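## Task

Take the yellow sponge off the desk and put it on the counter. The task fails if any carton from the desk lands on the floor, or if the robot tips over or is left tilted.

## Robot and tools

ROBOT. A simulated two-armed mobile robot. Its base (0.76 m long, 0.64 m wide) has four wheels that each steer and drive, so it can go forward, sideways or spin in place. On it sits a body that folds in a Z (ankle, knee, waist pitch, plus waist roll and waist yaw), a chest carrying a left and a right seven-joint arm, and a head with head_camera. Each hand has a parallel gripper and a wrist camera (left_wrist_camera, right_wrist_camera). Loose objects may get nudged by outside pushes now and then.

FRAMES. Everything is in metres. The base frame sits on the floor beneath the base's centre: x ahead, y to the robot's left, z up. Hand positions, chest, head_camera_pose and answers from where all use it. The odometry frame is the base frame as it was at the start of the scene; base_odometry reports in it from wheel counts only.

TOOL move. One action per call; every argument other than cameras belongs to the action. Allowed shapes: base and/or joints (with optional speeds or min_time_s); target alone or with min_time_s; where alone; or nothing, which just returns state and pictures.
- base: an object with exactly one key, each a relative offset from where the base last measured itself: translate_m (metres, forward positive, -4.5 to 4.5), strafe_m (metres, left positive, -4.5 to 4.5), rotate_rad (radians, counter-clockwise from above positive, -3.2 to 3.2). The wheels re-steer first (about 0.5 s, up to 1.1 s). The base never halts on contact; it stalls or spins until the command ends.
- joints: an object of absolute joint angles in radians, keyed by name (body_ankle_rad -1.082..0, body_knee_rad 0..2.653, body_waist_pitch_rad -1.907..1.039, body_waist_roll_rad and body_waist_yaw_rad, left/right_arm_joint1..7_rad, left_gripper_rad and right_gripper_rad from 0 open to -0.91 shut, head_yaw_rad ±1.57, head_roll_rad ±0.349, head_pitch_rad ±0.523, positive pitch looks down). Gripper pads are 0.090 m apart at 0 and about 0.050 m at -0.45; a gripper squeezes only when commanded tighter than the object allows.
- target: an absolute pose for one hand in the base frame: side ("left" or "right"), x, y, z in metres (-3 to 3), pitch_deg (-30 to 95; 90 fingers down, 0 level), heading_deg (0 fingers ahead, positive counter-clockwise), optional roll_deg (-360 to 360; 0 or 180 fixes which way the camera side faces), optional arc (true permits a checked curved path). The body stays put. Paths up to 60 cm go straight or are refused; a long move may end "short (part of ...)", then repeat the same call.
- where: a list of 1 to 12 integer [u, v] pixel pairs from the newest full head_camera image (672x420, u from the left, v from the top). Returns a base-frame point per pixel or "no place". Must be alone in its call; use a fresh picture after any camera or base motion.
- speeds: per-action top speeds (translate/strafe 0.04-1.4 m/s, rotate 0.1-1.78 rad/s, body joints 0.1-1.21, head 0.3-2.5, grippers 0.1-8.5 rad/s). min_time_s (0.1-8) sets a minimum duration for arm and head motions. An action lasts at most about 14-15 s.
- cameras: list from head_camera, left_wrist_camera, right_wrist_camera, all; [] for none.

OTHER TOOLS. wait(seconds 0-10, cameras) lets the scene run and returns state. zoom_image(camera, region [x0, y0, x1, y1], at most 504 px each way) enlarges part of a latest image. read_manual returns only licence text. finished_scene(scene) closes the current scene irrevocably; the goal must hold without the robot. After closing the first scene, issue no further calls in that reply.

RESULTS. The move line gives done or the worst status. Per motion: done, off_target (resting away from its goal, maybe still pushing), contact_stop (arm blocked; the whole arm or body group stops and forgets its goal), time_out, not_followed (a self-collision check withheld it), unfinished. Hand targets report reached (within 10 mm and 2 degrees), short (with the error) or refused (with the reason; then nothing moved and the rest of that reply's move, wait and finished_scene calls are skipped). left_hand and right_hand print position, pitch, heading, roll plus fingers_toward and jaws_along vectors. A hand stopping short of its goal after lowering usually means the held item is resting on something. arms_held 1 means both arms are frozen by collision detection; arm commands are refused until the load is removed by moving base or body, setting the item down, or opening the gripper. Also reported: base_tilt, turned_by_wheels, turned_by_imu, joint torques, on_its_own, MOTOR HOT and fault lines.

POSTURES (ankle, knee, waist pitch). stand -0.8636, 1.434, -0.6306 (start); tall -0.2, 0.4, -0.2; low -1, 2.3, -1.3; bow -0.9, 1.3, 0.2; lean -0.8636, 1.434, -0.194; stoop -0.4, 0.7, 0.2. Bow and stoop reach farthest; stoop gives most room for a downward-pointing hand. Left arm rest: 1.759, -1.166, -1.575, -1.764, -0.427, 0, 0; left fold: 2.445, -1.518, -1.534, -2.102, -0.31, 0.586, 0.209. For the right arm flip the signs of joints 1, 3, 5 and 7. |joint6|+|joint7| must stay at or under 1.87.

AVOID. Never set the ankle or knee alone to 0 from stand, and do not drive while bent beyond bow, in stoop with both arms out, or carrying weight at full stretch: the robot can topple. Fold an unused arm before approaching furniture, and fold or unfold away from it. Do not let the arms strike or squeeze each other. Keep contact torque under the load limits (joints 1-2: 101, 3-5: 32.9, 6-7: 16.9 N m) to avoid a 10 s torque fault. Avoid long holds at full stretch or pushing at unreachable poses, which overheats motors. Carry items of 0.6 kg or more with fingers down. Lower objects gently rather than dropping them, do not hit the desk or counter hard, and keep the cartons on the desk.

Each tool is called after "Request:" as name(argument=value, ...), one argument or row to a line, values as JSON.

## Session

Request:
move(
  cameras=["head_camera"],
)

Scene clock: 0.00 s.
Joint torques (N m): no reading
base_odometry: x=+0.000 y=+0.000 heading=+0.000
turned_by_wheels: +0.000
turned_by_imu: +0.000
base_tilt: forward=+0.1 right=+0.9
base_status: not commanded
joint_positions: body_ankle_rad=-0.864 body_knee_rad=+1.434 body_waist_pitch_rad=-0.631 body_waist_roll_rad=+0.000 body_waist_yaw_rad=+0.000 left_arm_joint1_rad=+1.734 left_arm_joint2_rad=-1.174 left_arm_joint3_rad=-1.599 left_arm_joint4_rad=-1.806 left_arm_joint5_rad=-0.446 left_arm_joint6_rad=-0.010 left_arm_joint7_rad=+0.004 left_gripper_rad=+0.000 right_arm_joint1_rad=-1.811 right_arm_joint2_rad=-1.158 right_arm_joint3_rad=+1.559 right_arm_joint4_rad=-1.730 right_arm_joint5_rad=+0.411 right_arm_joint6_rad=+0.071 right_arm_joint7_rad=-0.006 right_gripper_rad=+0.000 head_yaw_rad=+0.000 head_roll_rad=+0.000 head_pitch_rad=+0.000
joint_status: not commanded
arms_held: 0
arms_held_load: -
chest: x=+0.0060 y=+0.0000 z=+1.1944 quat_wxyz=(+1.000, +0.000, -0.030, +0.000) (m; base frame)
head_camera_pose: x=+0.0707 y=+0.0277 z=+1.5641 quat_wxyz=(+0.405, -0.582, +0.563, -0.423) (m; base frame)
left_hand: x=+0.6068 y=+0.3236 z=+0.9922 quat_wxyz=(+0.040, +0.658, -0.005, +0.752) pitch_deg=-7.7 heading_deg=-3.4 roll_deg=+177.4 fingers_toward=(+0.99, -0.06, +0.13) jaws_along=(-0.07, -1.00, +0.05) (m; base frame)
right_hand: x=+0.5868 y=-0.3217 z=+0.8712 quat_wxyz=(+0.025, -0.744, -0.023, -0.667) pitch_deg=+6.3 heading_deg=+4.0 roll_deg=+180.4 fingers_toward=(+0.99, +0.07, -0.11) jaws_along=(+0.07, -1.00, -0.01) (m; base frame)
pictures: head_camera

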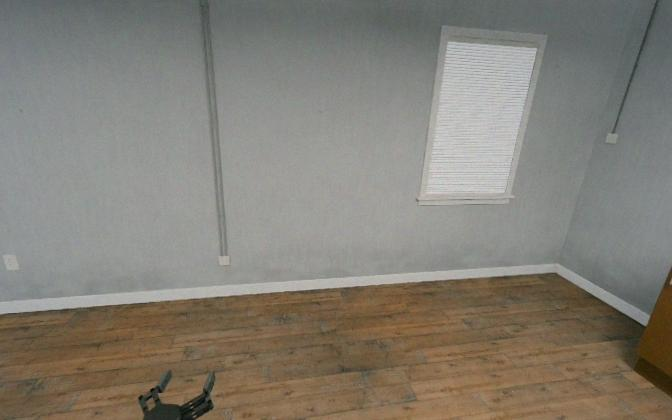

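Request:
move(
  joints={"head_yaw_rad": 1.3},
  speeds={"head_yaw_rad": 2.5},
  cameras=["head_camera"],
)

Request:
move(
  joints={"head_yaw_rad": -1.3},
  speeds={"head_yaw_rad": 2.5},
  cameras=["head_camera"],
)

Scene clock: 2.83 s.
Joint torques (N m): left_arm=[-16.11 10.68 -5.61 -14.64 0.15 -2.41 0.01] | right_arm=[13.46 8.55 6.35 -13.77 -0.11 -2.29 -0.11]
move: done
base_odometry: x=+0.000 y=+0.000 heading=+0.000
turned_by_wheels: +0.000
turned_by_imu: +0.000
base_tilt: forward=+0.2 right=+0.9
base_status: not commanded
joint_positions: body_ankle_rad=-0.864 body_knee_rad=+1.434 body_waist_pitch_rad=-0.631 body_waist_roll_rad=+0.000 body_waist_yaw_rad=+0.000 left_arm_joint1_rad=+1.734 left_arm_joint2_rad=-1.174 left_arm_joint3_rad=-1.599 left_arm_joint4_rad=-1.806 left_arm_joint5_rad=-0.446 left_arm_joint6_rad=-0.010 left_arm_joint7_rad=+0.004 left_gripper_rad=+0.000 right_arm_joint1_rad=-1.811 right_arm_joint2_rad=-1.158 right_arm_joint3_rad=+1.559 right_arm_joint4_rad=-1.730 right_arm_joint5_rad=+0.411 right_arm_joint6_rad=+0.071 right_arm_joint7_rad=-0.006 right_gripper_rad=+0.000 head_yaw_rad=+1.300 head_roll_rad=+0.000 head_pitch_rad=+0.000
joint_status: all done
arms_held: 0
arms_held_load: -
chest: x=+0.0060 y=+0.0000 z=+1.1944 quat_wxyz=(+1.000, +0.000, -0.030, +0.000) (m; base frame)
head_camera_pose: x=-0.0290 y=+0.1036 z=+1.5580 quat_wxyz=(+0.557, -0.819, +0.081, -0.113) (m; base frame)
left_hand: x=+0.6068 y=+0.3236 z=+0.9922 quat_wxyz=(+0.040, +0.658, -0.005, +0.752) pitch_deg=-7.7 heading_deg=-3.4 roll_deg=+177.4 fingers_toward=(+0.99, -0.06, +0.13) jaws_along=(-0.07, -1.00, +0.05) (m; base frame)
right_hand: x=+0.5868 y=-0.3217 z=+0.8712 quat_wxyz=(+0.025, -0.744, -0.023, -0.667) pitch_deg=+6.3 heading_deg=+4.0 roll_deg=+180.4 fingers_toward=(+0.99, +0.07, -0.11) jaws_along=(+0.07, -1.00, -0.01) (m; base frame)
pictures: head_camera
camera_calibration:
head_camera: T_world_to_cam=[[0.961517, -0.258191, 0.0939268, -0.0917828], [-0.00731399, -0.365802, -0.930664, 1.4877], [0.274648, 0.894162, -0.353613, 0.466319], [0, 0, 0, 1]] pos_world=[-0.028942, 0.103539, 1.55806]

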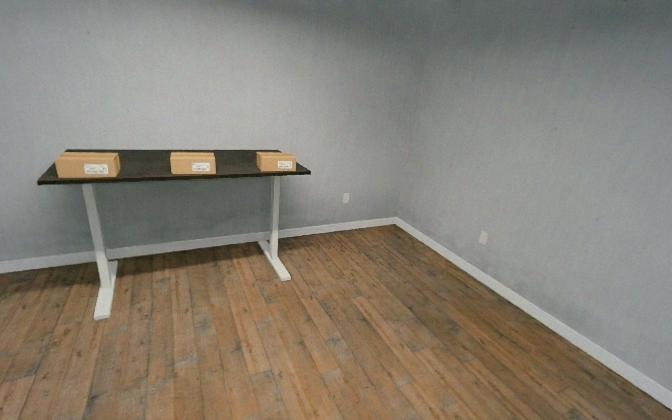

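Scene clock: 4.43 s.
Joint torques (N m): left_arm=[-16.13 10.49 -5.73 -14.66 0.05 -2.53 -0.01] | right_arm=[13.76 8.3 6.36 -14.01 0.11 -2.29 -0.08]
move: done
base_odometry: x=+0.000 y=+0.000 heading=+0.000
turned_by_wheels: +0.000
turned_by_imu: +0.000
base_tilt: forward=+0.1 right=+0.8
base_status: not commanded
joint_positions: body_ankle_rad=-0.864 body_knee_rad=+1.434 body_waist_pitch_rad=-0.631 body_waist_roll_rad=+0.000 body_waist_yaw_rad=+0.000 left_arm_joint1_rad=+1.734 left_arm_joint2_rad=-1.174 left_arm_joint3_rad=-1.599 left_arm_joint4_rad=-1.806 left_arm_joint5_rad=-0.446 left_arm_joint6_rad=-0.010 left_arm_joint7_rad=+0.004 left_gripper_rad=+0.000 right_arm_joint1_rad=-1.811 right_arm_joint2_rad=-1.158 right_arm_joint3_rad=+1.559 right_arm_joint4_rad=-1.730 right_arm_joint5_rad=+0.411 right_arm_joint6_rad=+0.071 right_arm_joint7_rad=-0.006 right_gripper_rad=+0.000 head_yaw_rad=-1.300 head_roll_rad=+0.000 head_pitch_rad=+0.000
joint_status: all done
arms_held: 0
arms_held_load: -
chest: x=+0.0060 y=+0.0000 z=+1.1944 quat_wxyz=(+1.000, +0.000, -0.030, +0.000) (m; base frame)
head_camera_pose: x=+0.0243 y=-0.0888 z=+1.5613 quat_wxyz=(+0.088, -0.108, +0.816, -0.561) (m; base frame)
left_hand: x=+0.6068 y=+0.3236 z=+0.9922 quat_wxyz=(+0.040, +0.658, -0.005, +0.752) pitch_deg=-7.7 heading_deg=-3.4 roll_deg=+177.4 fingers_toward=(+0.99, -0.06, +0.13) jaws_along=(-0.07, -1.00, +0.05) (m; base frame)
right_hand: x=+0.5868 y=-0.3217 z=+0.8712 quat_wxyz=(+0.025, -0.744, -0.023, -0.667) pitch_deg=+6.3 heading_deg=+4.0 roll_deg=+180.4 fingers_toward=(+0.99, +0.07, -0.11) jaws_along=(+0.07, -1.00, -0.01) (m; base frame)
pictures: head_camera
camera_calibration:
head_camera: T_world_to_cam=[[-0.960904, -0.275979, -0.0223249, 0.0336617], [-0.0777173, 0.346226, -0.934926, 1.49228], [0.265749, -0.89664, -0.354139, 0.466863], [0, 0, 0, 1]] pos_world=[0.0242531, -0.0887684, 1.56126]

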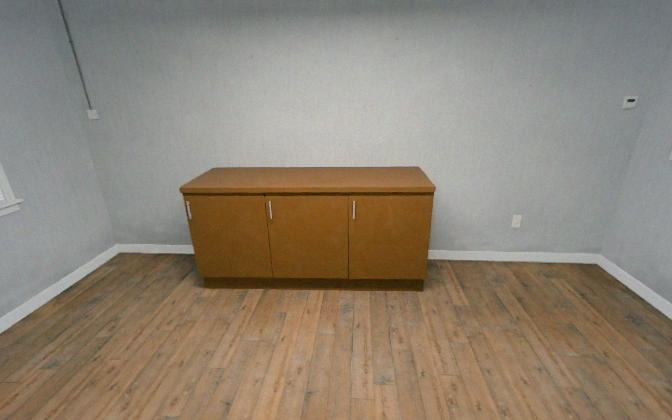

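Request:
move(
  where=[
    [300, 195],
    [430, 190],
    [186, 190],
    [250, 170],
    [350, 170],
  ],
)

Request:
move(
  joints={"head_yaw_rad": 0.0},
  base={"rotate_rad": 1.57},
  speeds={"rotate_rad": 1.5, "head_yaw_rad": 2.5},
  cameras=["head_camera"],
)

Request:
zoom_image(
  camera="head_camera",
  region=[150, 80, 500, 300],
)

Scene clock: 6.10 s.
Joint torques (N m): left_arm=[-16.29 10.66 -5.7 -14.63 0.03 -2.48 0.03] | right_arm=[14.36 9.03 6.4 -14.01 0.13 -2.27 -0.12]
base_odometry: x=+0.000 y=+0.000 heading=+0.000
turned_by_wheels: +0.000
turned_by_imu: +0.000
base_tilt: forward=+0.1 right=+0.9
where, head_camera: pixel (300, 195): x +0.863, y -2.061, z +0.869; pixel (430, 190): x -0.001, y -2.240, z +0.906; pixel (186, 190): x +1.645, y -1.873, z +0.912; pixel (250, 170): x +1.429, y -2.382, z +0.943; pixel (350, 170): x +0.623, y -2.544, z +0.941. By the robot's depth camera.
base_status: not commanded
joint_positions: body_ankle_rad=-0.864 body_knee_rad=+1.434 body_waist_pitch_rad=-0.631 body_waist_roll_rad=+0.000 body_waist_yaw_rad=+0.000 left_arm_joint1_rad=+1.734 left_arm_joint2_rad=-1.174 left_arm_joint3_rad=-1.599 left_arm_joint4_rad=-1.806 left_arm_joint5_rad=-0.446 left_arm_joint6_rad=-0.010 left_arm_joint7_rad=+0.004 left_gripper_rad=+0.000 right_arm_joint1_rad=-1.811 right_arm_joint2_rad=-1.158 right_arm_joint3_rad=+1.559 right_arm_joint4_rad=-1.730 right_arm_joint5_rad=+0.411 right_arm_joint6_rad=+0.071 right_arm_joint7_rad=-0.006 right_gripper_rad=+0.000 head_yaw_rad=-1.300 head_roll_rad=+0.000 head_pitch_rad=+0.000
joint_status: all done
arms_held: 0
arms_held_load: -
chest: x=+0.0060 y=+0.0000 z=+1.1944 quat_wxyz=(+1.000, +0.000, -0.030, +0.000) (m; base frame)
head_camera_pose: x=+0.0243 y=-0.0888 z=+1.5613 quat_wxyz=(+0.088, -0.108, +0.816, -0.561) (m; base frame)
left_hand: x=+0.6068 y=+0.3236 z=+0.9922 quat_wxyz=(+0.040, +0.658, -0.005, +0.752) pitch_deg=-7.7 heading_deg=-3.4 roll_deg=+177.4 fingers_toward=(+0.99, -0.06, +0.13) jaws_along=(-0.07, -1.00, +0.05) (m; base frame)
right_hand: x=+0.5868 y=-0.3217 z=+0.8712 quat_wxyz=(+0.025, -0.744, -0.023, -0.667) pitch_deg=+6.3 heading_deg=+4.0 roll_deg=+180.4 fingers_toward=(+0.99, +0.07, -0.11) jaws_along=(+0.07, -1.00, -0.01) (m; base frame)
pictures: none

Scene clock: 9.13 s.
Joint torques (N m): left_arm=[-16.51 10.57 -5.46 -14.69 0.11 -2.5 -0.01] | right_arm=[12.92 8.6 6.28 -13.79 0.12 -2.3 -0.1]
move: done
base_odometry: x=+0.000 y=+0.000 heading=+1.570
turned_by_wheels: +1.570
turned_by_imu: +1.560
base_tilt: forward=+0.1 right=+0.7
base_status: done
joint_positions: body_ankle_rad=-0.864 body_knee_rad=+1.434 body_waist_pitch_rad=-0.631 body_waist_roll_rad=+0.000 body_waist_yaw_rad=+0.000 left_arm_joint1_rad=+1.735 left_arm_joint2_rad=-1.174 left_arm_joint3_rad=-1.600 left_arm_joint4_rad=-1.806 left_arm_joint5_rad=-0.446 left_arm_joint6_rad=-0.010 left_arm_joint7_rad=+0.004 left_gripper_rad=+0.000 right_arm_joint1_rad=-1.810 right_arm_joint2_rad=-1.157 right_arm_joint3_rad=+1.559 right_arm_joint4_rad=-1.730 right_arm_joint5_rad=+0.411 right_arm_joint6_rad=+0.071 right_arm_joint7_rad=-0.006 right_gripper_rad=+0.000 head_yaw_rad=+0.000 head_roll_rad=+0.000 head_pitch_rad=+0.000
joint_status: all done
arms_held: 0
arms_held_load: -
chest: x=+0.0060 y=+0.0000 z=+1.1944 quat_wxyz=(+1.000, +0.000, -0.030, +0.000) (m; base frame)
head_camera_pose: x=+0.0707 y=+0.0277 z=+1.5640 quat_wxyz=(+0.405, -0.582, +0.563, -0.423) (m; base frame)
left_hand: x=+0.6066 y=+0.3242 z=+0.9917 quat_wxyz=(+0.040, +0.658, -0.004, +0.752) pitch_deg=-7.7 heading_deg=-3.4 roll_deg=+177.4 fingers_toward=(+0.99, -0.06, +0.13) jaws_along=(-0.07, -1.00, +0.05) (m; base frame)
right_hand: x=+0.5873 y=-0.3216 z=+0.8721 quat_wxyz=(+0.025, -0.744, -0.024, -0.668) pitch_deg=+6.2 heading_deg=+4.0 roll_deg=+180.3 fingers_toward=(+0.99, +0.07, -0.11) jaws_along=(+0.07, -1.00, -0.01) (m; base frame)
pictures: head_camera
camera_calibration:
head_camera: T_world_to_cam=[[0.00731608, -0.999309, 0.0364415, -0.0297875], [-0.312814, -0.0369006, -0.949097, 1.50757], [0.949786, -0.00445574, -0.312868, 0.422394], [0, 0, 0, 1]] pos_world=[0.0706222, 0.0277453, 1.56407]

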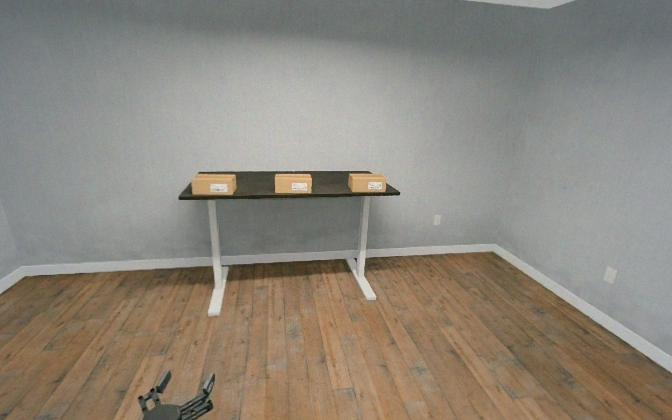

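Scaled by 1.440.

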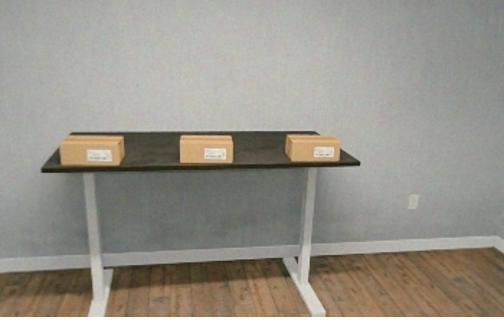

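Request:
move(
  where=[
    [213, 185],
    [292, 184],
    [368, 184],
    [182, 196],
    [398, 191],
    [250, 192],
    [330, 192],
    [280, 172],
  ],
)

Request:
move(
  joints={"body_ankle_rad": -0.2, "body_knee_rad": 0.4, "body_waist_pitch_rad": -0.2, "head_pitch_rad": 0.3},
  speeds={"body_knee_rad": 0.6},
  base={"translate_m": 0.8},
  cameras=["head_camera"],
)

Request:
zoom_image(
  camera="head_camera",
  region=[100, 30, 500, 250],
)

Scene clock: 10.87 s.
Joint torques (N m): left_arm=[-16.19 10.62 -5.39 -14.79 0.03 -2.5 -0.02] | right_arm=[13.66 8.6 6.26 -13.89 -0.01 -2.37 0.03]
base_odometry: x=+0.000 y=+0.000 heading=+1.570
turned_by_wheels: +0.000
turned_by_imu: +0.000
base_tilt: forward=+0.1 right=+0.8
where, head_camera: pixel (213, 185): x +2.086, y +0.814, z +1.036; pixel (292, 184): x +2.176, y +0.317, z +1.039; pixel (368, 184): x +2.314, y -0.208, z +1.026; pixel (182, 196): x +2.013, y +0.987, z +0.976; pixel (398, 191): x +2.335, y -0.431, z +0.977; pixel (250, 192): x +2.131, y +0.589, z +0.986; pixel (330, 192): x +2.234, y +0.061, z +0.978; pixel (280, 172): x +2.818, y +0.508, z +0.982. By the robot's depth camera.
base_status: done
joint_positions: body_ankle_rad=-0.864 body_knee_rad=+1.434 body_waist_pitch_rad=-0.631 body_waist_roll_rad=+0.000 body_waist_yaw_rad=+0.000 left_arm_joint1_rad=+1.735 left_arm_joint2_rad=-1.174 left_arm_joint3_rad=-1.600 left_arm_joint4_rad=-1.806 left_arm_joint5_rad=-0.446 left_arm_joint6_rad=-0.010 left_arm_joint7_rad=+0.004 left_gripper_rad=+0.000 right_arm_joint1_rad=-1.810 right_arm_joint2_rad=-1.157 right_arm_joint3_rad=+1.559 right_arm_joint4_rad=-1.730 right_arm_joint5_rad=+0.411 right_arm_joint6_rad=+0.071 right_arm_joint7_rad=-0.006 right_gripper_rad=+0.000 head_yaw_rad=+0.000 head_roll_rad=+0.000 head_pitch_rad=+0.000
joint_status: all done
arms_held: 0
arms_held_load: -
chest: x=+0.0060 y=+0.0000 z=+1.1944 quat_wxyz=(+1.000, +0.000, -0.030, +0.000) (m; base frame)
head_camera_pose: x=+0.0707 y=+0.0277 z=+1.5640 quat_wxyz=(+0.405, -0.582, +0.563, -0.423) (m; base frame)
left_hand: x=+0.6066 y=+0.3241 z=+0.9917 quat_wxyz=(+0.040, +0.658, -0.004, +0.752) pitch_deg=-7.7 heading_deg=-3.4 roll_deg=+177.4 fingers_toward=(+0.99, -0.06, +0.13) jaws_along=(-0.07, -1.00, +0.05) (m; base frame)
right_hand: x=+0.5873 y=-0.3216 z=+0.8721 quat_wxyz=(+0.025, -0.744, -0.024, -0.668) pitch_deg=+6.2 heading_deg=+4.0 roll_deg=+180.3 fingers_toward=(+0.99, +0.07, -0.11) jaws_along=(+0.07, -1.00, -0.01) (m; base frame)
pictures: none

Scene clock: 15.13 s.
Joint torques (N m): left_arm=[-14.25 10.43 -5.62 -14.64 -0.02 -2.54 -0.04] | right_arm=[11.74 8.92 6.21 -13.78 -0.03 -2.29 -0.07]
move: done
base_odometry: x=-0.002 y=+0.800 heading=+1.571
turned_by_wheels: +0.002
turned_by_imu: +0.000
base_tilt: forward=+0.2 right=+0.8
base_status: done
joint_positions: body_ankle_rad=-0.200 body_knee_rad=+0.400 body_waist_pitch_rad=-0.200 body_waist_roll_rad=+0.000 body_waist_yaw_rad=+0.000 left_arm_joint1_rad=+1.732 left_arm_joint2_rad=-1.174 left_arm_joint3_rad=-1.600 left_arm_joint4_rad=-1.806 left_arm_joint5_rad=-0.446 left_arm_joint6_rad=-0.010 left_arm_joint7_rad=+0.004 left_gripper_rad=+0.000 right_arm_joint1_rad=-1.810 right_arm_joint2_rad=-1.157 right_arm_joint3_rad=+1.559 right_arm_joint4_rad=-1.730 right_arm_joint5_rad=+0.411 right_arm_joint6_rad=+0.071 right_arm_joint7_rad=-0.006 right_gripper_rad=+0.000 head_yaw_rad=+0.000 head_roll_rad=+0.000 head_pitch_rad=+0.300
joint_status: all done
arms_held: 0
arms_held_load: -
chest: x=+0.1062 y=+0.0000 z=+1.3667 quat_wxyz=(+1.000, +0.000, +0.000, +0.000) (m; base frame)
head_camera_pose: x=+0.2205 y=+0.0277 z=+1.6984 quat_wxyz=(+0.298, -0.649, +0.627, -0.312) (m; base frame)
left_hand: x=+0.6940 y=+0.3239 z=+1.1295 quat_wxyz=(+0.040, +0.680, -0.003, +0.732) pitch_deg=-4.3 heading_deg=-3.4 roll_deg=+177.2 fingers_toward=(+1.00, -0.06, +0.08) jaws_along=(-0.06, -1.00, +0.05) (m; base frame)
right_hand: x=+0.6670 y=-0.3217 z=+1.0101 quat_wxyz=(+0.026, -0.764, -0.023, -0.645) pitch_deg=+9.6 heading_deg=+4.0 roll_deg=+180.6 fingers_toward=(+0.98, +0.07, -0.17) jaws_along=(+0.07, -1.00, -0.01) (m; base frame)
pictures: head_camera
camera_calibration:
head_camera: T_world_to_cam=[[0.0196268, -0.999308, 0.0315805, -0.0302375], [-0.627578, -0.0369024, -0.777679, 1.46021], [0.778306, -0.00455587, -0.627868, 0.89482], [0, 0, 0, 1]] pos_world=[0.220544, 0.0277452, 1.69836]

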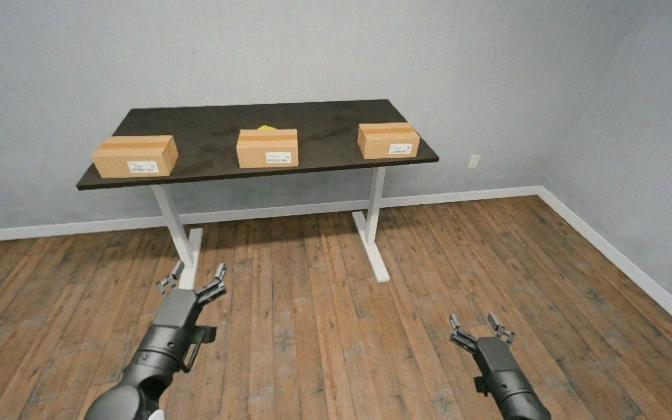

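Scaled by 1.260.

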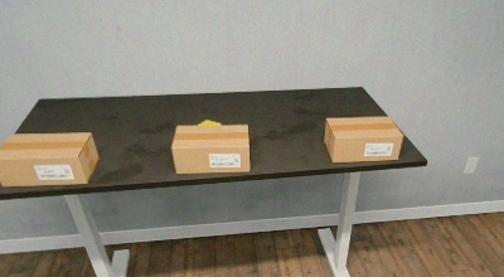

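Request:
move(
  where=[
    [265, 128],
    [268, 136],
    [268, 130],
    [267, 164],
    [267, 152],
    [78, 187],
    [438, 160],
    [235, 130],
    [265, 120],
    [300, 130],
    [300,145],
  ],
)

Scene clock: 16.33 s.
Joint torques (N m): left_arm=[-14.15 10.17 -5.63 -14.67 0.07 -2.52 0.04] | right_arm=[11.46 7.84 6.04 -13.77 0.01 -2.47 -0.12]
base_odometry: x=-0.002 y=+0.800 heading=+1.571
turned_by_wheels: +0.000
turned_by_imu: +0.000
base_tilt: forward=+0.2 right=+0.9
where, head_camera: pixel (265, 128): x +1.673, y +0.376, z +1.017; pixel (268, 136): x +1.486, y +0.322, z +1.068; pixel (268, 130): x +1.546, y +0.333, z +1.068; pixel (267, 164): x +1.400, y +0.320, z +0.981; pixel (267, 152): x +1.396, y +0.313, z +1.041; pixel (78, 187): x +1.213, y +1.010, z +0.961; pixel (438, 160): x +1.542, y -0.448, z +0.951; pixel (235, 130): x +1.728, y +0.543, z +0.974; pixel (265, 120): x +1.875, y +0.420, z +0.968; pixel (300, 130): x +1.755, y +0.217, z +0.975; pixel (300, 145): x +1.601, y +0.201, z +0.971. By the robot's depth camera.
base_status: done
joint_positions: body_ankle_rad=-0.200 body_knee_rad=+0.400 body_waist_pitch_rad=-0.200 body_waist_roll_rad=+0.000 body_waist_yaw_rad=+0.000 left_arm_joint1_rad=+1.732 left_arm_joint2_rad=-1.174 left_arm_joint3_rad=-1.600 left_arm_joint4_rad=-1.806 left_arm_joint5_rad=-0.446 left_arm_joint6_rad=-0.010 left_arm_joint7_rad=+0.004 left_gripper_rad=+0.000 right_arm_joint1_rad=-1.810 right_arm_joint2_rad=-1.157 right_arm_joint3_rad=+1.559 right_arm_joint4_rad=-1.730 right_arm_joint5_rad=+0.411 right_arm_joint6_rad=+0.071 right_arm_joint7_rad=-0.006 right_gripper_rad=+0.000 head_yaw_rad=+0.000 head_roll_rad=+0.000 head_pitch_rad=+0.300
joint_status: all done
arms_held: 0
arms_held_load: -
chest: x=+0.1062 y=+0.0000 z=+1.3667 quat_wxyz=(+1.000, +0.000, +0.000, +0.000) (m; base frame)
head_camera_pose: x=+0.2205 y=+0.0277 z=+1.6984 quat_wxyz=(+0.298, -0.649, +0.627, -0.312) (m; base frame)
left_hand: x=+0.6940 y=+0.3239 z=+1.1295 quat_wxyz=(+0.040, +0.680, -0.003, +0.732) pitch_deg=-4.3 heading_deg=-3.4 roll_deg=+177.2 fingers_toward=(+1.00, -0.06, +0.08) jaws_along=(-0.06, -1.00, +0.05) (m; base frame)
right_hand: x=+0.6670 y=-0.3217 z=+1.0101 quat_wxyz=(+0.026, -0.764, -0.023, -0.645) pitch_deg=+9.6 heading_deg=+4.0 roll_deg=+180.6 fingers_toward=(+0.98, +0.07, -0.17) jaws_along=(+0.07, -1.00, -0.01) (m; base frame)
pictures: none

Request:
move(
  base={"rotate_rad": 0.223},
  joints={"body_ankle_rad": -0.4, "body_knee_rad": 0.7, "body_waist_pitch_rad": 0.2, "head_pitch_rad": 0.0, "left_arm_joint1_rad": 2.445, "left_arm_joint2_rad": -1.518, "left_arm_joint3_rad": -1.534, "left_arm_joint4_rad": -2.102, "left_arm_joint5_rad": -0.31, "left_arm_joint6_rad": 0.586, "left_arm_joint7_rad": 0.209},
)

Request:
move(
  target={"side": "right", "x": 0.68, "y": -0.05, "z": 1.25, "pitch_deg": 88, "heading_deg": 0},
  cameras=["head_camera"],
)

Scene clock: 22.73 s.
Joint torques (N m): left_arm=[16.6 -0.9 0.6 -9.01 0.53 -0.02 0.38] | right_arm=[-2.01 6.45 4.81 -11.28 0.03 -2.01 0.03]
move: done
base_odometry: x=-0.002 y=+0.799 heading=+1.794
turned_by_wheels: +0.223
turned_by_imu: +0.221
base_tilt: forward=+0.3 right=+0.9
base_status: done
joint_positions: body_ankle_rad=-0.400 body_knee_rad=+0.700 body_waist_pitch_rad=+0.200 body_waist_roll_rad=+0.000 body_waist_yaw_rad=+0.000 left_arm_joint1_rad=+2.443 left_arm_joint2_rad=-1.515 left_arm_joint3_rad=-1.535 left_arm_joint4_rad=-2.101 left_arm_joint5_rad=-0.311 left_arm_joint6_rad=+0.585 left_arm_joint7_rad=+0.208 left_gripper_rad=+0.000 right_arm_joint1_rad=-1.810 right_arm_joint2_rad=-1.157 right_arm_joint3_rad=+1.559 right_arm_joint4_rad=-1.730 right_arm_joint5_rad=+0.411 right_arm_joint6_rad=+0.071 right_arm_joint7_rad=-0.006 right_gripper_rad=+0.000 head_yaw_rad=+0.000 head_roll_rad=+0.000 head_pitch_rad=+0.000
joint_status: all done
arms_held: 0
arms_held_load: -
chest: x=+0.2935 y=+0.0000 z=+1.2801 quat_wxyz=(+0.969, +0.000, +0.247, +0.000) (m; base frame)
head_camera_pose: x=+0.5447 y=+0.0278 z=+1.5589 quat_wxyz=(+0.234, -0.677, +0.653, -0.246) (m; base frame)
left_hand: x=+0.2448 y=+0.2408 z=+0.6617 quat_wxyz=(+0.006, +0.993, +0.099, +0.056) pitch_deg=+83.5 heading_deg=+0.0 roll_deg=+168.6 fingers_toward=(+0.11, +0.00, -0.99) jaws_along=(+0.20, -0.98, +0.02) (m; base frame)
right_hand: x=+0.6146 y=-0.3216 z=+0.6982 quat_wxyz=(+0.031, -0.899, -0.016, -0.436) pitch_deg=+38.2 heading_deg=+5.0 roll_deg=+183.0 fingers_toward=(+0.78, +0.07, -0.62) jaws_along=(+0.06, -1.00, -0.04) (m; base frame)
pictures: none

Scene clock: 23.03 s.
Joint torques (N m): left_arm=[16.27 -0.67 0.76 -9.03 0.33 -0.1 0.4] | right_arm=[-2 6.36 4.71 -11.2 -0.1 -1.84 0.04]
move: refused
base_odometry: x=-0.002 y=+0.799 heading=+1.794
turned_by_wheels: +0.000
turned_by_imu: +0.000
base_tilt: forward=+0.2 right=+0.8
base_status: not commanded
joint_positions: body_ankle_rad=-0.400 body_knee_rad=+0.700 body_waist_pitch_rad=+0.200 body_waist_roll_rad=+0.000 body_waist_yaw_rad=+0.000 left_arm_joint1_rad=+2.443 left_arm_joint2_rad=-1.515 left_arm_joint3_rad=-1.535 left_arm_joint4_rad=-2.101 left_arm_joint5_rad=-0.311 left_arm_joint6_rad=+0.585 left_arm_joint7_rad=+0.208 left_gripper_rad=+0.000 right_arm_joint1_rad=-1.810 right_arm_joint2_rad=-1.157 right_arm_joint3_rad=+1.559 right_arm_joint4_rad=-1.730 right_arm_joint5_rad=+0.411 right_arm_joint6_rad=+0.071 right_arm_joint7_rad=-0.006 right_gripper_rad=+0.000 head_yaw_rad=+0.000 head_roll_rad=+0.000 head_pitch_rad=+0.000
joint_status: not commanded
arms_held: 0
arms_held_load: -
chest: x=+0.2935 y=+0.0000 z=+1.2801 quat_wxyz=(+0.969, +0.000, +0.247, +0.000) (m; base frame)
head_camera_pose: x=+0.5447 y=+0.0278 z=+1.5589 quat_wxyz=(+0.234, -0.677, +0.653, -0.246) (m; base frame)
left_hand: x=+0.2448 y=+0.2408 z=+0.6617 quat_wxyz=(+0.006, +0.993, +0.099, +0.056) pitch_deg=+83.5 heading_deg=+0.0 roll_deg=+168.6 fingers_toward=(+0.11, +0.00, -0.99) jaws_along=(+0.20, -0.98, +0.02) (m; base frame)
right_hand: x=+0.6146 y=-0.3216 z=+0.6982 quat_wxyz=(+0.031, -0.899, -0.016, -0.436) pitch_deg=+38.2 heading_deg=+5.0 roll_deg=+183.0 fingers_toward=(+0.78, +0.07, -0.62) jaws_along=(+0.06, -1.00, -0.04) (m; base frame)
right_hand_status: refused: no posture of the arm gets there (right_arm_joint6_rad would come within 0.1 rad of its limit): the closest leaves the hand 13 mm and 2.7 deg from the pose. Nothing moved.
pictures: head_camera
camera_calibration:
head_camera: T_world_to_cam=[[0.0254278, -0.999312, 0.0269942, -0.0282068], [-0.76945, -0.0368035, -0.637646, 1.4142], [0.638201, -0.00455674, -0.769856, 0.852608], [0, 0, 0, 1]] pos_world=[0.54474, 0.0277453, 1.55891]

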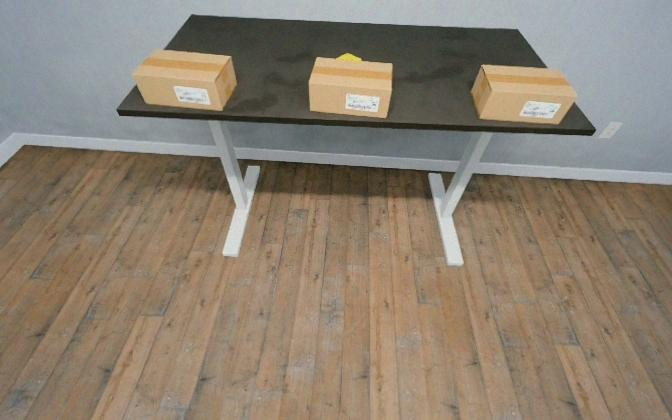

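Request:
move(
  target={"side": "right", "x": 0.72, "y": -0.15, "z": 1.2, "pitch_deg": 80, "heading_deg": 0, "arc": true},
)

Request:
move(
  where=[
    [347, 57],
    [315, 62],
    [390, 90],
    [340, 113],
    [350,72],
    [350,64],
  ],
)

Scene clock: 24.27 s.
Joint torques (N m): left_arm=[16.44 -1.11 0.67 -9.02 0.4 0 0.29] | right_arm=[-1.95 5.52 4.7 -11.2 0.07 -1.94 0.06]
move: refused
base_odometry: x=-0.002 y=+0.799 heading=+1.794
turned_by_wheels: +0.000
turned_by_imu: +0.000
base_tilt: forward=+0.1 right=+0.8
base_status: not commanded
joint_positions: body_ankle_rad=-0.400 body_knee_rad=+0.700 body_waist_pitch_rad=+0.200 body_waist_roll_rad=+0.000 body_waist_yaw_rad=+0.000 left_arm_joint1_rad=+2.443 left_arm_joint2_rad=-1.515 left_arm_joint3_rad=-1.535 left_arm_joint4_rad=-2.101 left_arm_joint5_rad=-0.311 left_arm_joint6_rad=+0.585 left_arm_joint7_rad=+0.208 left_gripper_rad=+0.000 right_arm_joint1_rad=-1.810 right_arm_joint2_rad=-1.157 right_arm_joint3_rad=+1.559 right_arm_joint4_rad=-1.730 right_arm_joint5_rad=+0.411 right_arm_joint6_rad=+0.071 right_arm_joint7_rad=-0.006 right_gripper_rad=+0.000 head_yaw_rad=+0.000 head_roll_rad=+0.000 head_pitch_rad=+0.000
joint_status: not commanded
arms_held: 0
arms_held_load: -
chest: x=+0.2935 y=+0.0000 z=+1.2801 quat_wxyz=(+0.969, +0.000, +0.247, +0.000) (m; base frame)
head_camera_pose: x=+0.5447 y=+0.0278 z=+1.5589 quat_wxyz=(+0.234, -0.677, +0.653, -0.246) (m; base frame)
left_hand: x=+0.2448 y=+0.2408 z=+0.6617 quat_wxyz=(+0.006, +0.993, +0.099, +0.056) pitch_deg=+83.5 heading_deg=+0.0 roll_deg=+168.6 fingers_toward=(+0.11, +0.00, -0.99) jaws_along=(+0.20, -0.98, +0.02) (m; base frame)
right_hand: x=+0.6146 y=-0.3216 z=+0.6982 quat_wxyz=(+0.031, -0.899, -0.016, -0.436) pitch_deg=+38.2 heading_deg=+5.0 roll_deg=+183.0 fingers_toward=(+0.78, +0.07, -0.62) jaws_along=(+0.06, -1.00, -0.04) (m; base frame)
right_hand_status: refused: the best posture that gets there brings the right wrist within 0.00 rad of the stop that joints 6 and 7 share (needs 0.10 rad clear). Nothing moved. A plan exists at "pitch_deg" 75 (an arc).
pictures: none

not run: a stop came earlier in this reply.

Request:
move(
  target={"side": "right", "x": 0.78, "y": -0.12, "z": 1.18, "pitch_deg": 70, "heading_deg": 0, "arc": true},
)

Request:
move(
  where=[
    [347, 57],
    [315, 62],
    [390, 90],
    [340, 113],
    [350,72],
    [350,64],
  ],
  cameras=["all"],
)

Scene clock: 32.13 s.
Joint torques (N m): left_arm=[15.82 -0.26 0.61 -8.9 0.3 -0.09 0.16] | right_arm=[23.27 -6.73 -2.51 13.49 -0.52 -0.59 -0.38]
move: done
base_odometry: x=-0.002 y=+0.799 heading=+1.794
turned_by_wheels: +0.000
turned_by_imu: -0.001
base_tilt: forward=+0.2 right=+0.9
base_status: not commanded
joint_positions: body_ankle_rad=-0.400 body_knee_rad=+0.700 body_waist_pitch_rad=+0.200 body_waist_roll_rad=+0.000 body_waist_yaw_rad=+0.000 left_arm_joint1_rad=+2.444 left_arm_joint2_rad=-1.516 left_arm_joint3_rad=-1.535 left_arm_joint4_rad=-2.101 left_arm_joint5_rad=-0.311 left_arm_joint6_rad=+0.585 left_arm_joint7_rad=+0.208 left_gripper_rad=+0.000 right_arm_joint1_rad=-1.321 right_arm_joint2_rad=+1.807 right_arm_joint3_rad=+1.741 right_arm_joint4_rad=-1.614 right_arm_joint5_rad=-2.703 right_arm_joint6_rad=+0.876 right_arm_joint7_rad=-0.243 right_gripper_rad=+0.000 head_yaw_rad=+0.000 head_roll_rad=+0.000 head_pitch_rad=+0.000
joint_status: not commanded
arms_held: 0
arms_held_load: -
chest: x=+0.2935 y=+0.0000 z=+1.2801 quat_wxyz=(+0.969, +0.000, +0.247, +0.000) (m; base frame)
head_camera_pose: x=+0.5447 y=+0.0277 z=+1.5589 quat_wxyz=(+0.234, -0.677, +0.653, -0.246) (m; base frame)
left_hand: x=+0.2443 y=+0.2408 z=+0.6618 quat_wxyz=(+0.005, +0.993, +0.100, +0.056) pitch_deg=+83.6 heading_deg=+0.2 roll_deg=+168.7 fingers_toward=(+0.11, +0.00, -0.99) jaws_along=(+0.20, -0.98, +0.02) (m; base frame)
right_hand: x=+0.7797 y=-0.1194 z=+1.1785 quat_wxyz=(-0.002, +0.985, -0.001, +0.172) pitch_deg=+70.2 heading_deg=+0.6 roll_deg=+180.7 fingers_toward=(+0.34, +0.00, -0.94) jaws_along=(+0.00, -1.00, +0.00) (m; base frame)
right_hand_status: reached (checked arc, to end with the hand's camera side down, planned for 6.6 s): 2 mm and 0.3 deg off.
pictures: none

Scene clock: 32.13 s.
Joint torques (N m): left_arm=[15.82 -0.26 0.61 -8.9 0.3 -0.09 0.16] | right_arm=[23.27 -6.73 -2.51 13.49 -0.52 -0.59 -0.38]
base_odometry: x=-0.002 y=+0.799 heading=+1.794
turned_by_wheels: +0.000
turned_by_imu: +0.000
base_tilt: forward=+0.2 right=+0.9
where, head_camera: pixel (347, 57): x +1.721, y +0.001, z +1.012; pixel (315, 62): x +1.566, y +0.106, z +1.064; pixel (390, 90): x +1.425, y -0.124, z +1.058; pixel (340, 113): x +1.437, y +0.020, z +0.966; pixel (350, 72): x +1.509, y -0.006, z +1.065; pixel (350, 64): x +1.564, y -0.006, z +1.063. By the robot's depth camera.
base_status: not commanded
joint_positions: body_ankle_rad=-0.400 body_knee_rad=+0.700 body_waist_pitch_rad=+0.200 body_waist_roll_rad=+0.000 body_waist_yaw_rad=+0.000 left_arm_joint1_rad=+2.444 left_arm_joint2_rad=-1.516 left_arm_joint3_rad=-1.535 left_arm_joint4_rad=-2.101 left_arm_joint5_rad=-0.311 left_arm_joint6_rad=+0.585 left_arm_joint7_rad=+0.208 left_gripper_rad=+0.000 right_arm_joint1_rad=-1.321 right_arm_joint2_rad=+1.807 right_arm_joint3_rad=+1.741 right_arm_joint4_rad=-1.614 right_arm_joint5_rad=-2.703 right_arm_joint6_rad=+0.876 right_arm_joint7_rad=-0.243 right_gripper_rad=+0.000 head_yaw_rad=+0.000 head_roll_rad=+0.000 head_pitch_rad=+0.000
joint_status: not commanded
arms_held: 0
arms_held_load: -
chest: x=+0.2935 y=+0.0000 z=+1.2801 quat_wxyz=(+0.969, +0.000, +0.247, +0.000) (m; base frame)
head_camera_pose: x=+0.5447 y=+0.0277 z=+1.5589 quat_wxyz=(+0.234, -0.677, +0.653, -0.246) (m; base frame)
left_hand: x=+0.2443 y=+0.2408 z=+0.6618 quat_wxyz=(+0.005, +0.993, +0.100, +0.056) pitch_deg=+83.6 heading_deg=+0.2 roll_deg=+168.7 fingers_toward=(+0.11, +0.00, -0.99) jaws_along=(+0.20, -0.98, +0.02) (m; base frame)
right_hand: x=+0.7797 y=-0.1194 z=+1.1785 quat_wxyz=(-0.002, +0.985, -0.001, +0.172) pitch_deg=+70.2 heading_deg=+0.6 roll_deg=+180.7 fingers_toward=(+0.34, +0.00, -0.94) jaws_along=(+0.00, -1.00, +0.00) (m; base frame)
right_hand_status: reached (checked arc, to end with the hand's camera side down, planned for 6.6 s): 2 mm and 0.3 deg off.
pictures: head_camera, left_wrist_camera, right_wrist_camera
camera_calibration:
head_camera: T_world_to_cam=[[0.0254078, -0.999316, 0.0268558, -0.0279799], [-0.76936, -0.0367004, -0.63776, 1.41433], [0.63831, -0.00445775, -0.769767, 0.852406], [0, 0, 0, 1]] pos_world=[0.54474, 0.0277455, 1.55891]
left_wrist_camera: T_world_to_cam=[[-0.19969, 0.97972, -0.0165032, -0.182935], [0.806105, 0.173831, 0.565666, -0.598189], [0.557063, 0.0996544, -0.824469, 0.517467], [0, 0, 0, 1]] pos_world=[0.157411, 0.231641, 0.761992]
right_wrist_camera: T_world_to_cam=[[-0.0228334, 0.999707, 0.00805881, 0.122801], [0.629141, 0.00810411, 0.777249, -1.39904], [0.776956, 0.0228174, -0.629142, 0.276535], [0, 0, 0, 1]] pos_world=[0.668139, -0.117737, 1.26039]

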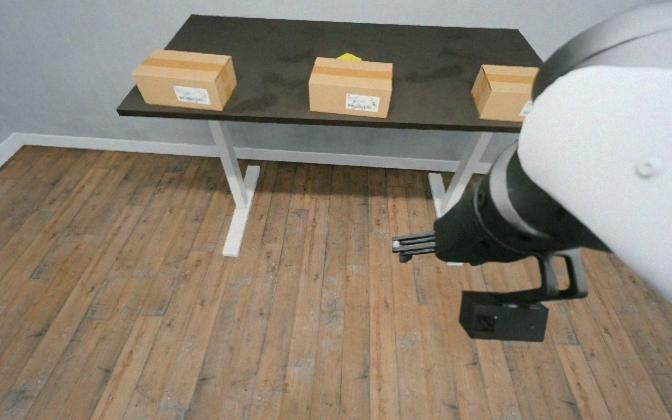

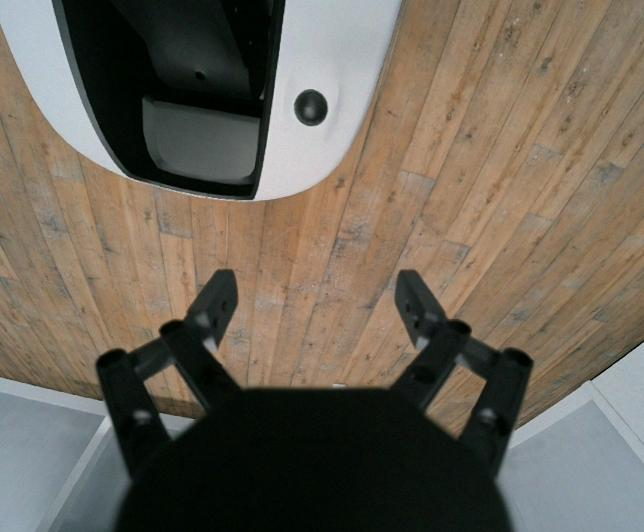

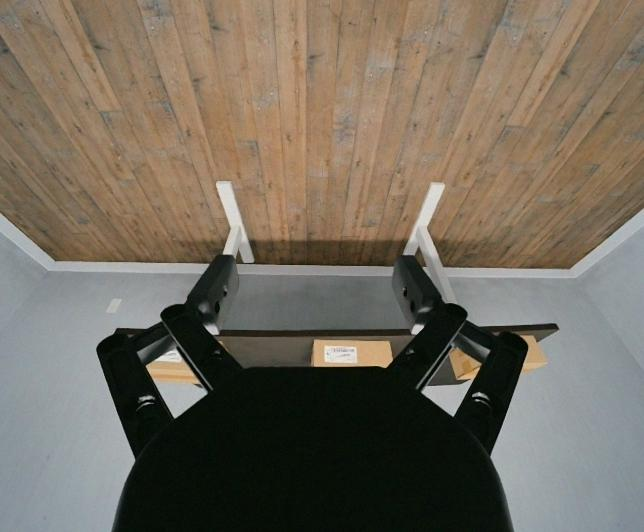

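Request:
move(
  target={"side": "right", "x": 0.75, "y": -0.03, "z": 1.2, "pitch_deg": 75, "heading_deg": 0, "roll_deg": 0, "arc": true},
)

Request:
move(
  base={"translate_m": 0.9},
  cameras=["head_camera", "right_wrist_camera"],
)

Scene clock: 34.00 s.
Joint torques (N m): left_arm=[15.78 -0.24 0.57 -8.97 0.38 -0.08 0.31] | right_arm=[22.87 -6.77 -2.51 13.62 -0.53 -0.61 -0.39]
move: refused
base_odometry: x=-0.002 y=+0.799 heading=+1.794
turned_by_wheels: +0.000
turned_by_imu: +0.000
base_tilt: forward=+0.2 right=+0.8
base_status: not commanded
joint_positions: body_ankle_rad=-0.400 body_knee_rad=+0.700 body_waist_pitch_rad=+0.200 body_waist_roll_rad=+0.000 body_waist_yaw_rad=+0.000 left_arm_joint1_rad=+2.444 left_arm_joint2_rad=-1.516 left_arm_joint3_rad=-1.535 left_arm_joint4_rad=-2.101 left_arm_joint5_rad=-0.311 left_arm_joint6_rad=+0.585 left_arm_joint7_rad=+0.208 left_gripper_rad=+0.000 right_arm_joint1_rad=-1.321 right_arm_joint2_rad=+1.807 right_arm_joint3_rad=+1.741 right_arm_joint4_rad=-1.614 right_arm_joint5_rad=-2.703 right_arm_joint6_rad=+0.876 right_arm_joint7_rad=-0.243 right_gripper_rad=+0.000 head_yaw_rad=+0.000 head_roll_rad=+0.000 head_pitch_rad=+0.000
joint_status: not commanded
arms_held: 0
arms_held_load: -
chest: x=+0.2935 y=+0.0000 z=+1.2801 quat_wxyz=(+0.969, +0.000, +0.247, +0.000) (m; base frame)
head_camera_pose: x=+0.5447 y=+0.0277 z=+1.5589 quat_wxyz=(+0.234, -0.677, +0.653, -0.246) (m; base frame)
left_hand: x=+0.2443 y=+0.2408 z=+0.6618 quat_wxyz=(+0.005, +0.993, +0.100, +0.056) pitch_deg=+83.6 heading_deg=+0.2 roll_deg=+168.7 fingers_toward=(+0.11, +0.00, -0.99) jaws_along=(+0.20, -0.98, +0.02) (m; base frame)
right_hand: x=+0.7797 y=-0.1194 z=+1.1785 quat_wxyz=(-0.002, +0.985, -0.001, +0.172) pitch_deg=+70.2 heading_deg=+0.6 roll_deg=+180.7 fingers_toward=(+0.34, +0.00, -0.94) jaws_along=(+0.00, -1.00, +0.00) (m; base frame)
right_hand_status: refused: the best posture that gets there brings the right forearm within 0.1 cm of the head (needs 0.7 cm clear). Nothing moved. A plan exists at "pitch_deg" 65 (an arc).
pictures: none

not run: a stop came earlier in this reply.

Request:
move(
  target={"side": "right", "x": 0.78, "y": -0.03, "z": 0.99, "pitch_deg": 75, "heading_deg": 0, "roll_deg": 0, "arc": true},
)

Request:
move(
  target={"side": "right", "x": 0.78, "y": -0.03, "z": 1.16, "pitch_deg": 75, "heading_deg": 0, "roll_deg": 0},
  cameras=["head_camera", "right_wrist_camera"],
)

Scene clock: 41.93 s.
Joint torques (N m): left_arm=[15.44 -0.28 0.61 -8.95 0.43 -0.1 0.28] | right_arm=[27.97 -7.44 5.89 9.88 0.22 0.02 0.28]
move: done
base_odometry: x=-0.002 y=+0.799 heading=+1.794
turned_by_wheels: +0.000
turned_by_imu: -0.001
base_tilt: forward=+0.2 right=+0.9
base_status: not commanded
joint_positions: body_ankle_rad=-0.400 body_knee_rad=+0.700 body_waist_pitch_rad=+0.200 body_waist_roll_rad=+0.000 body_waist_yaw_rad=+0.000 left_arm_joint1_rad=+2.444 left_arm_joint2_rad=-1.516 left_arm_joint3_rad=-1.535 left_arm_joint4_rad=-2.101 left_arm_joint5_rad=-0.311 left_arm_joint6_rad=+0.585 left_arm_joint7_rad=+0.208 left_gripper_rad=+0.000 right_arm_joint1_rad=-1.936 right_arm_joint2_rad=+1.622 right_arm_joint3_rad=+2.212 right_arm_joint4_rad=-1.518 right_arm_joint5_rad=+0.317 right_arm_joint6_rad=-0.371 right_arm_joint7_rad=+0.698 right_gripper_rad=+0.000 head_yaw_rad=+0.000 head_roll_rad=+0.000 head_pitch_rad=+0.000
joint_status: not commanded
arms_held: 0
arms_held_load: -
chest: x=+0.2935 y=+0.0000 z=+1.2801 quat_wxyz=(+0.969, +0.000, +0.247, +0.000) (m; base frame)
head_camera_pose: x=+0.5447 y=+0.0277 z=+1.5589 quat_wxyz=(+0.234, -0.677, +0.653, -0.246) (m; base frame)
left_hand: x=+0.2443 y=+0.2408 z=+0.6618 quat_wxyz=(+0.005, +0.993, +0.100, +0.056) pitch_deg=+83.6 heading_deg=+0.2 roll_deg=+168.7 fingers_toward=(+0.11, +0.00, -0.99) jaws_along=(+0.20, -0.98, +0.02) (m; base frame)
right_hand: x=+0.7804 y=-0.0297 z=+0.9905 quat_wxyz=(-0.132, +0.001, -0.991, +0.000) pitch_deg=+74.8 heading_deg=-0.1 roll_deg=-0.2 fingers_toward=(+0.26, +0.00, -0.97) jaws_along=(+0.00, +1.00, +0.00) (m; base frame)
right_hand_status: reached (checked arc, to end with the hand's camera side forward, planned for 6.4 s): 1 mm and 0.2 deg off.
pictures: none

Scene clock: 43.47 s.
Joint torques (N m): left_arm=[16.07 -0.06 0.58 -8.97 0.29 -0.09 0.27] | right_arm=[27.34 -7.81 5.35 12.27 0.21 -0.13 0.29]
move: done
base_odometry: x=-0.002 y=+0.799 heading=+1.794
turned_by_wheels: +0.000
turned_by_imu: +0.000
base_tilt: forward=+0.2 right=+0.8
base_status: not commanded
joint_positions: body_ankle_rad=-0.400 body_knee_rad=+0.700 body_waist_pitch_rad=+0.200 body_waist_roll_rad=+0.000 body_waist_yaw_rad=+0.000 left_arm_joint1_rad=+2.444 left_arm_joint2_rad=-1.516 left_arm_joint3_rad=-1.535 left_arm_joint4_rad=-2.101 left_arm_joint5_rad=-0.311 left_arm_joint6_rad=+0.585 left_arm_joint7_rad=+0.208 left_gripper_rad=+0.000 right_arm_joint1_rad=-1.685 right_arm_joint2_rad=+1.564 right_arm_joint3_rad=+2.310 right_arm_joint4_rad=-1.354 right_arm_joint5_rad=+0.584 right_arm_joint6_rad=-0.683 right_arm_joint7_rad=+1.008 right_gripper_rad=+0.000 head_yaw_rad=+0.000 head_roll_rad=+0.000 head_pitch_rad=+0.000
joint_status: not commanded
arms_held: 0
arms_held_load: -
chest: x=+0.2935 y=+0.0000 z=+1.2801 quat_wxyz=(+0.969, +0.000, +0.247, +0.000) (m; base frame)
head_camera_pose: x=+0.5447 y=+0.0277 z=+1.5589 quat_wxyz=(+0.234, -0.677, +0.653, -0.246) (m; base frame)
left_hand: x=+0.2443 y=+0.2408 z=+0.6618 quat_wxyz=(+0.005, +0.993, +0.100, +0.056) pitch_deg=+83.6 heading_deg=+0.2 roll_deg=+168.7 fingers_toward=(+0.11, +0.00, -0.99) jaws_along=(+0.20, -0.98, +0.02) (m; base frame)
right_hand: x=+0.7799 y=-0.0298 z=+1.1589 quat_wxyz=(-0.130, +0.000, -0.991, +0.000) pitch_deg=+75.0 heading_deg=+0.0 roll_deg=+0.0 fingers_toward=(+0.26, +0.00, -0.97) jaws_along=(+0.00, +1.00, +0.00) (m; base frame)
right_hand_status: reached (straight line, to end with the hand's camera side forward, planned for 1.0 s): 1 mm and 0.1 deg off.
pictures: head_camera, right_wrist_camera
camera_calibration:
head_camera: T_world_to_cam=[[0.0254101, -0.999316, 0.0268577, -0.0279841], [-0.76936, -0.0367034, -0.63776, 1.41433], [0.63831, -0.00445773, -0.769767, 0.852406], [0, 0, 0, 1]] pos_world=[0.54474, 0.0277455, 1.55891]
right_wrist_camera: T_world_to_cam=[[0.0174211, -0.999705, 0.0169214, -0.0679536], [-0.960104, -0.012002, 0.279384, 0.431188], [-0.279098, -0.0211135, -0.96003, 1.46782], [0, 0, 0, 1]] pos_world=[0.824835, -0.0317678, 1.28983]

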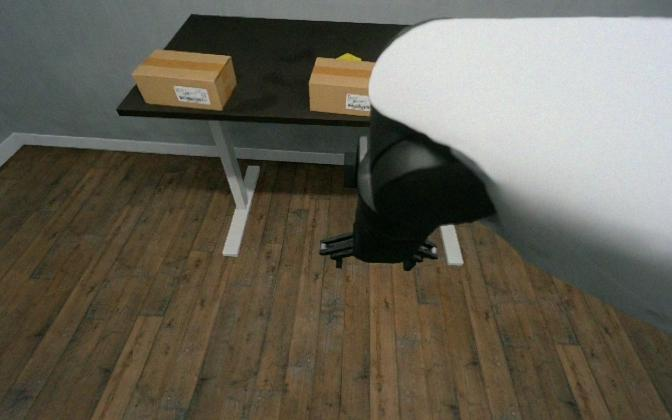

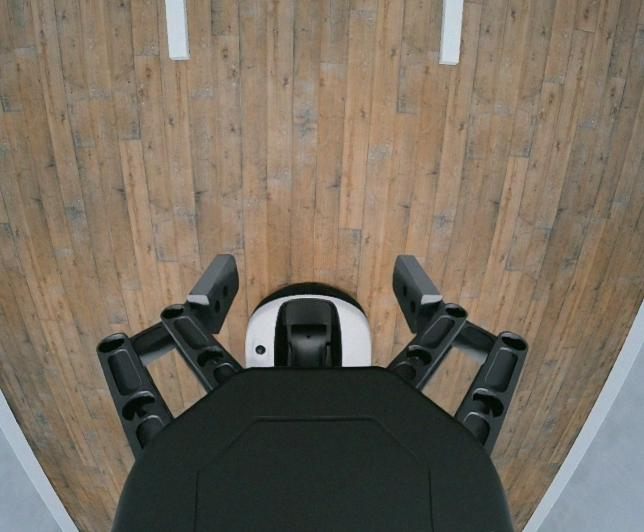

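Request:
move(
  base={"translate_m": 0.93},
  cameras=["head_camera", "right_wrist_camera"],
)

Scene clock: 48.93 s.
Joint torques (N m): left_arm=[15.8 -0.46 0.48 -8.17 0.41 -0.16 0.3] | right_arm=[27.46 -7.9 5.3 12.28 -0.17 0.08 0.14]
move: done
base_odometry: x=-0.210 y=+1.706 heading=+1.795
turned_by_wheels: +0.001
turned_by_imu: +0.000
base_tilt: forward=+0.2 right=+0.8
base_status: done
joint_positions: body_ankle_rad=-0.400 body_knee_rad=+0.700 body_waist_pitch_rad=+0.200 body_waist_roll_rad=+0.000 body_waist_yaw_rad=+0.000 left_arm_joint1_rad=+2.444 left_arm_joint2_rad=-1.516 left_arm_joint3_rad=-1.534 left_arm_joint4_rad=-2.102 left_arm_joint5_rad=-0.311 left_arm_joint6_rad=+0.586 left_arm_joint7_rad=+0.208 left_gripper_rad=+0.000 right_arm_joint1_rad=-1.685 right_arm_joint2_rad=+1.564 right_arm_joint3_rad=+2.310 right_arm_joint4_rad=-1.354 right_arm_joint5_rad=+0.584 right_arm_joint6_rad=-0.683 right_arm_joint7_rad=+1.009 right_gripper_rad=+0.000 head_yaw_rad=+0.000 head_roll_rad=+0.000 head_pitch_rad=+0.000
joint_status: not commanded
arms_held: 0
arms_held_load: -
chest: x=+0.2936 y=+0.0000 z=+1.2800 quat_wxyz=(+0.969, +0.000, +0.248, +0.000) (m; base frame)
head_camera_pose: x=+0.5449 y=+0.0277 z=+1.5588 quat_wxyz=(+0.234, -0.677, +0.653, -0.246) (m; base frame)
left_hand: x=+0.2446 y=+0.2406 z=+0.6620 quat_wxyz=(+0.006, +0.993, +0.100, +0.056) pitch_deg=+83.6 heading_deg=+0.0 roll_deg=+168.6 fingers_toward=(+0.11, +0.00, -0.99) jaws_along=(+0.20, -0.98, +0.02) (m; base frame)
right_hand: x=+0.7800 y=-0.0299 z=+1.1591 quat_wxyz=(-0.130, +0.000, -0.991, +0.000) pitch_deg=+75.0 heading_deg=+0.0 roll_deg=-0.1 fingers_toward=(+0.26, +0.00, -0.97) jaws_along=(+0.00, +1.00, +0.00) (m; base frame)
pictures: head_camera, right_wrist_camera
camera_calibration:
head_camera: T_world_to_cam=[[0.025353, -0.999316, 0.0269234, -0.0280578], [-0.769591, -0.0366997, -0.637481, 1.41411], [0.638033, -0.00455792, -0.769996, 0.852712], [0, 0, 0, 1]] pos_world=[0.544939, 0.0277454, 1.55881]
right_wrist_camera: T_world_to_cam=[[0.0175723, -0.9997, 0.0170854, -0.0682938], [-0.960102, -0.0121014, 0.279388, 0.431218], [-0.279097, -0.0213133, -0.960026, 1.46802], [0, 0, 0, 1]] pos_world=[0.824935, -0.0317666, 1.29003]

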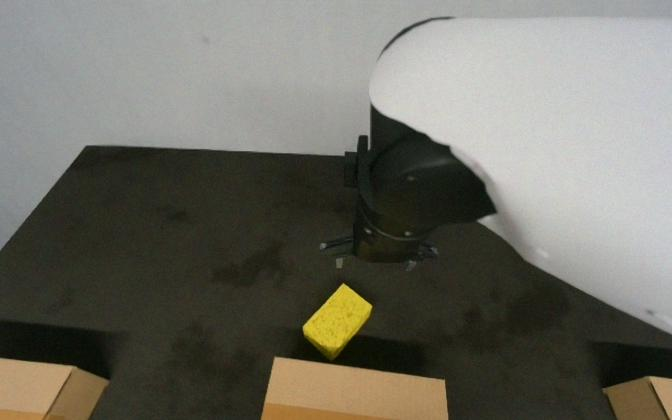

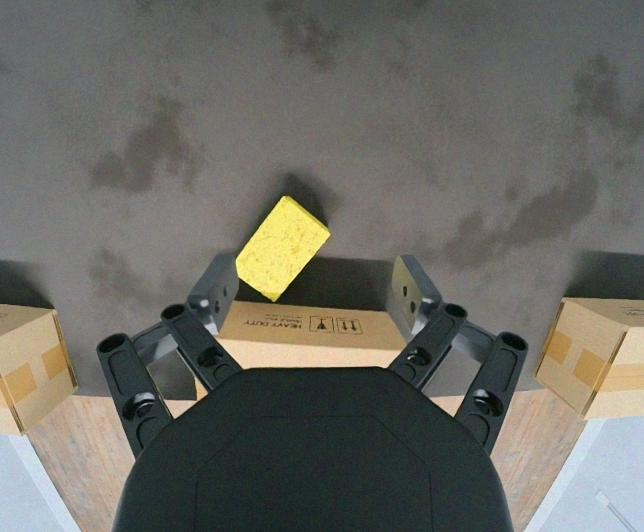

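Request:
move(
  where=[
    [343, 287],
    [369, 305],
    [333, 345],
    [306, 325],
    [338, 315],
    [360, 350],
    [420, 300],
  ],
)

Request:
zoom_image(
  camera="head_camera",
  region=[260, 250, 420, 400],
)

Scene clock: 50.03 s.
Joint torques (N m): left_arm=[16.13 -0.79 0.63 -8.16 0.29 -0.27 0.23] | right_arm=[27.5 -7.99 5.09 12.2 0.12 0.08 0.12]
base_odometry: x=-0.210 y=+1.706 heading=+1.795
turned_by_wheels: +0.000
turned_by_imu: +0.000
base_tilt: forward=+0.2 right=+0.8
where, head_camera: pixel (343, 287): x +0.816, y +0.006, z +1.006; pixel (369, 305): x +0.783, y -0.041, z +1.005; pixel (333, 345): x +0.712, y +0.021, z +1.005; pixel (306, 325): x +0.743, y +0.068, z +1.007; pixel (338, 315): x +0.763, y +0.014, z +1.006; pixel (360, 350): x +0.720, y -0.028, z +0.956; pixel (420, 300): x +0.818, y -0.149, z +0.958. By the robot's depth camera.
base_status: done
joint_positions: body_ankle_rad=-0.400 body_knee_rad=+0.700 body_waist_pitch_rad=+0.200 body_waist_roll_rad=+0.000 body_waist_yaw_rad=+0.000 left_arm_joint1_rad=+2.444 left_arm_joint2_rad=-1.516 left_arm_joint3_rad=-1.534 left_arm_joint4_rad=-2.102 left_arm_joint5_rad=-0.311 left_arm_joint6_rad=+0.586 left_arm_joint7_rad=+0.208 left_gripper_rad=+0.000 right_arm_joint1_rad=-1.685 right_arm_joint2_rad=+1.564 right_arm_joint3_rad=+2.310 right_arm_joint4_rad=-1.354 right_arm_joint5_rad=+0.584 right_arm_joint6_rad=-0.683 right_arm_joint7_rad=+1.009 right_gripper_rad=+0.000 head_yaw_rad=+0.000 head_roll_rad=+0.000 head_pitch_rad=+0.000
joint_status: not commanded
arms_held: 0
arms_held_load: -
chest: x=+0.2936 y=+0.0000 z=+1.2800 quat_wxyz=(+0.969, +0.000, +0.248, +0.000) (m; base frame)
head_camera_pose: x=+0.5449 y=+0.0277 z=+1.5588 quat_wxyz=(+0.234, -0.677, +0.653, -0.246) (m; base frame)
left_hand: x=+0.2446 y=+0.2406 z=+0.6620 quat_wxyz=(+0.006, +0.993, +0.100, +0.056) pitch_deg=+83.6 heading_deg=+0.0 roll_deg=+168.6 fingers_toward=(+0.11, +0.00, -0.99) jaws_along=(+0.20, -0.98, +0.02) (m; base frame)
right_hand: x=+0.7800 y=-0.0299 z=+1.1591 quat_wxyz=(-0.130, +0.000, -0.991, +0.000) pitch_deg=+75.0 heading_deg=+0.0 roll_deg=-0.1 fingers_toward=(+0.26, +0.00, -0.97) jaws_along=(+0.00, +1.00, +0.00) (m; base frame)
pictures: none

Scaled by 3.150.
This view is cut from an older image: the scene may have changed since it was taken.

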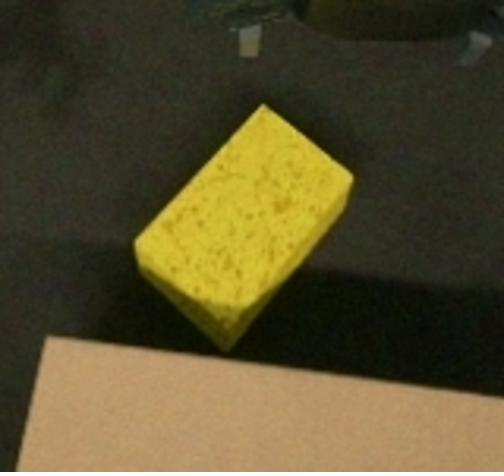

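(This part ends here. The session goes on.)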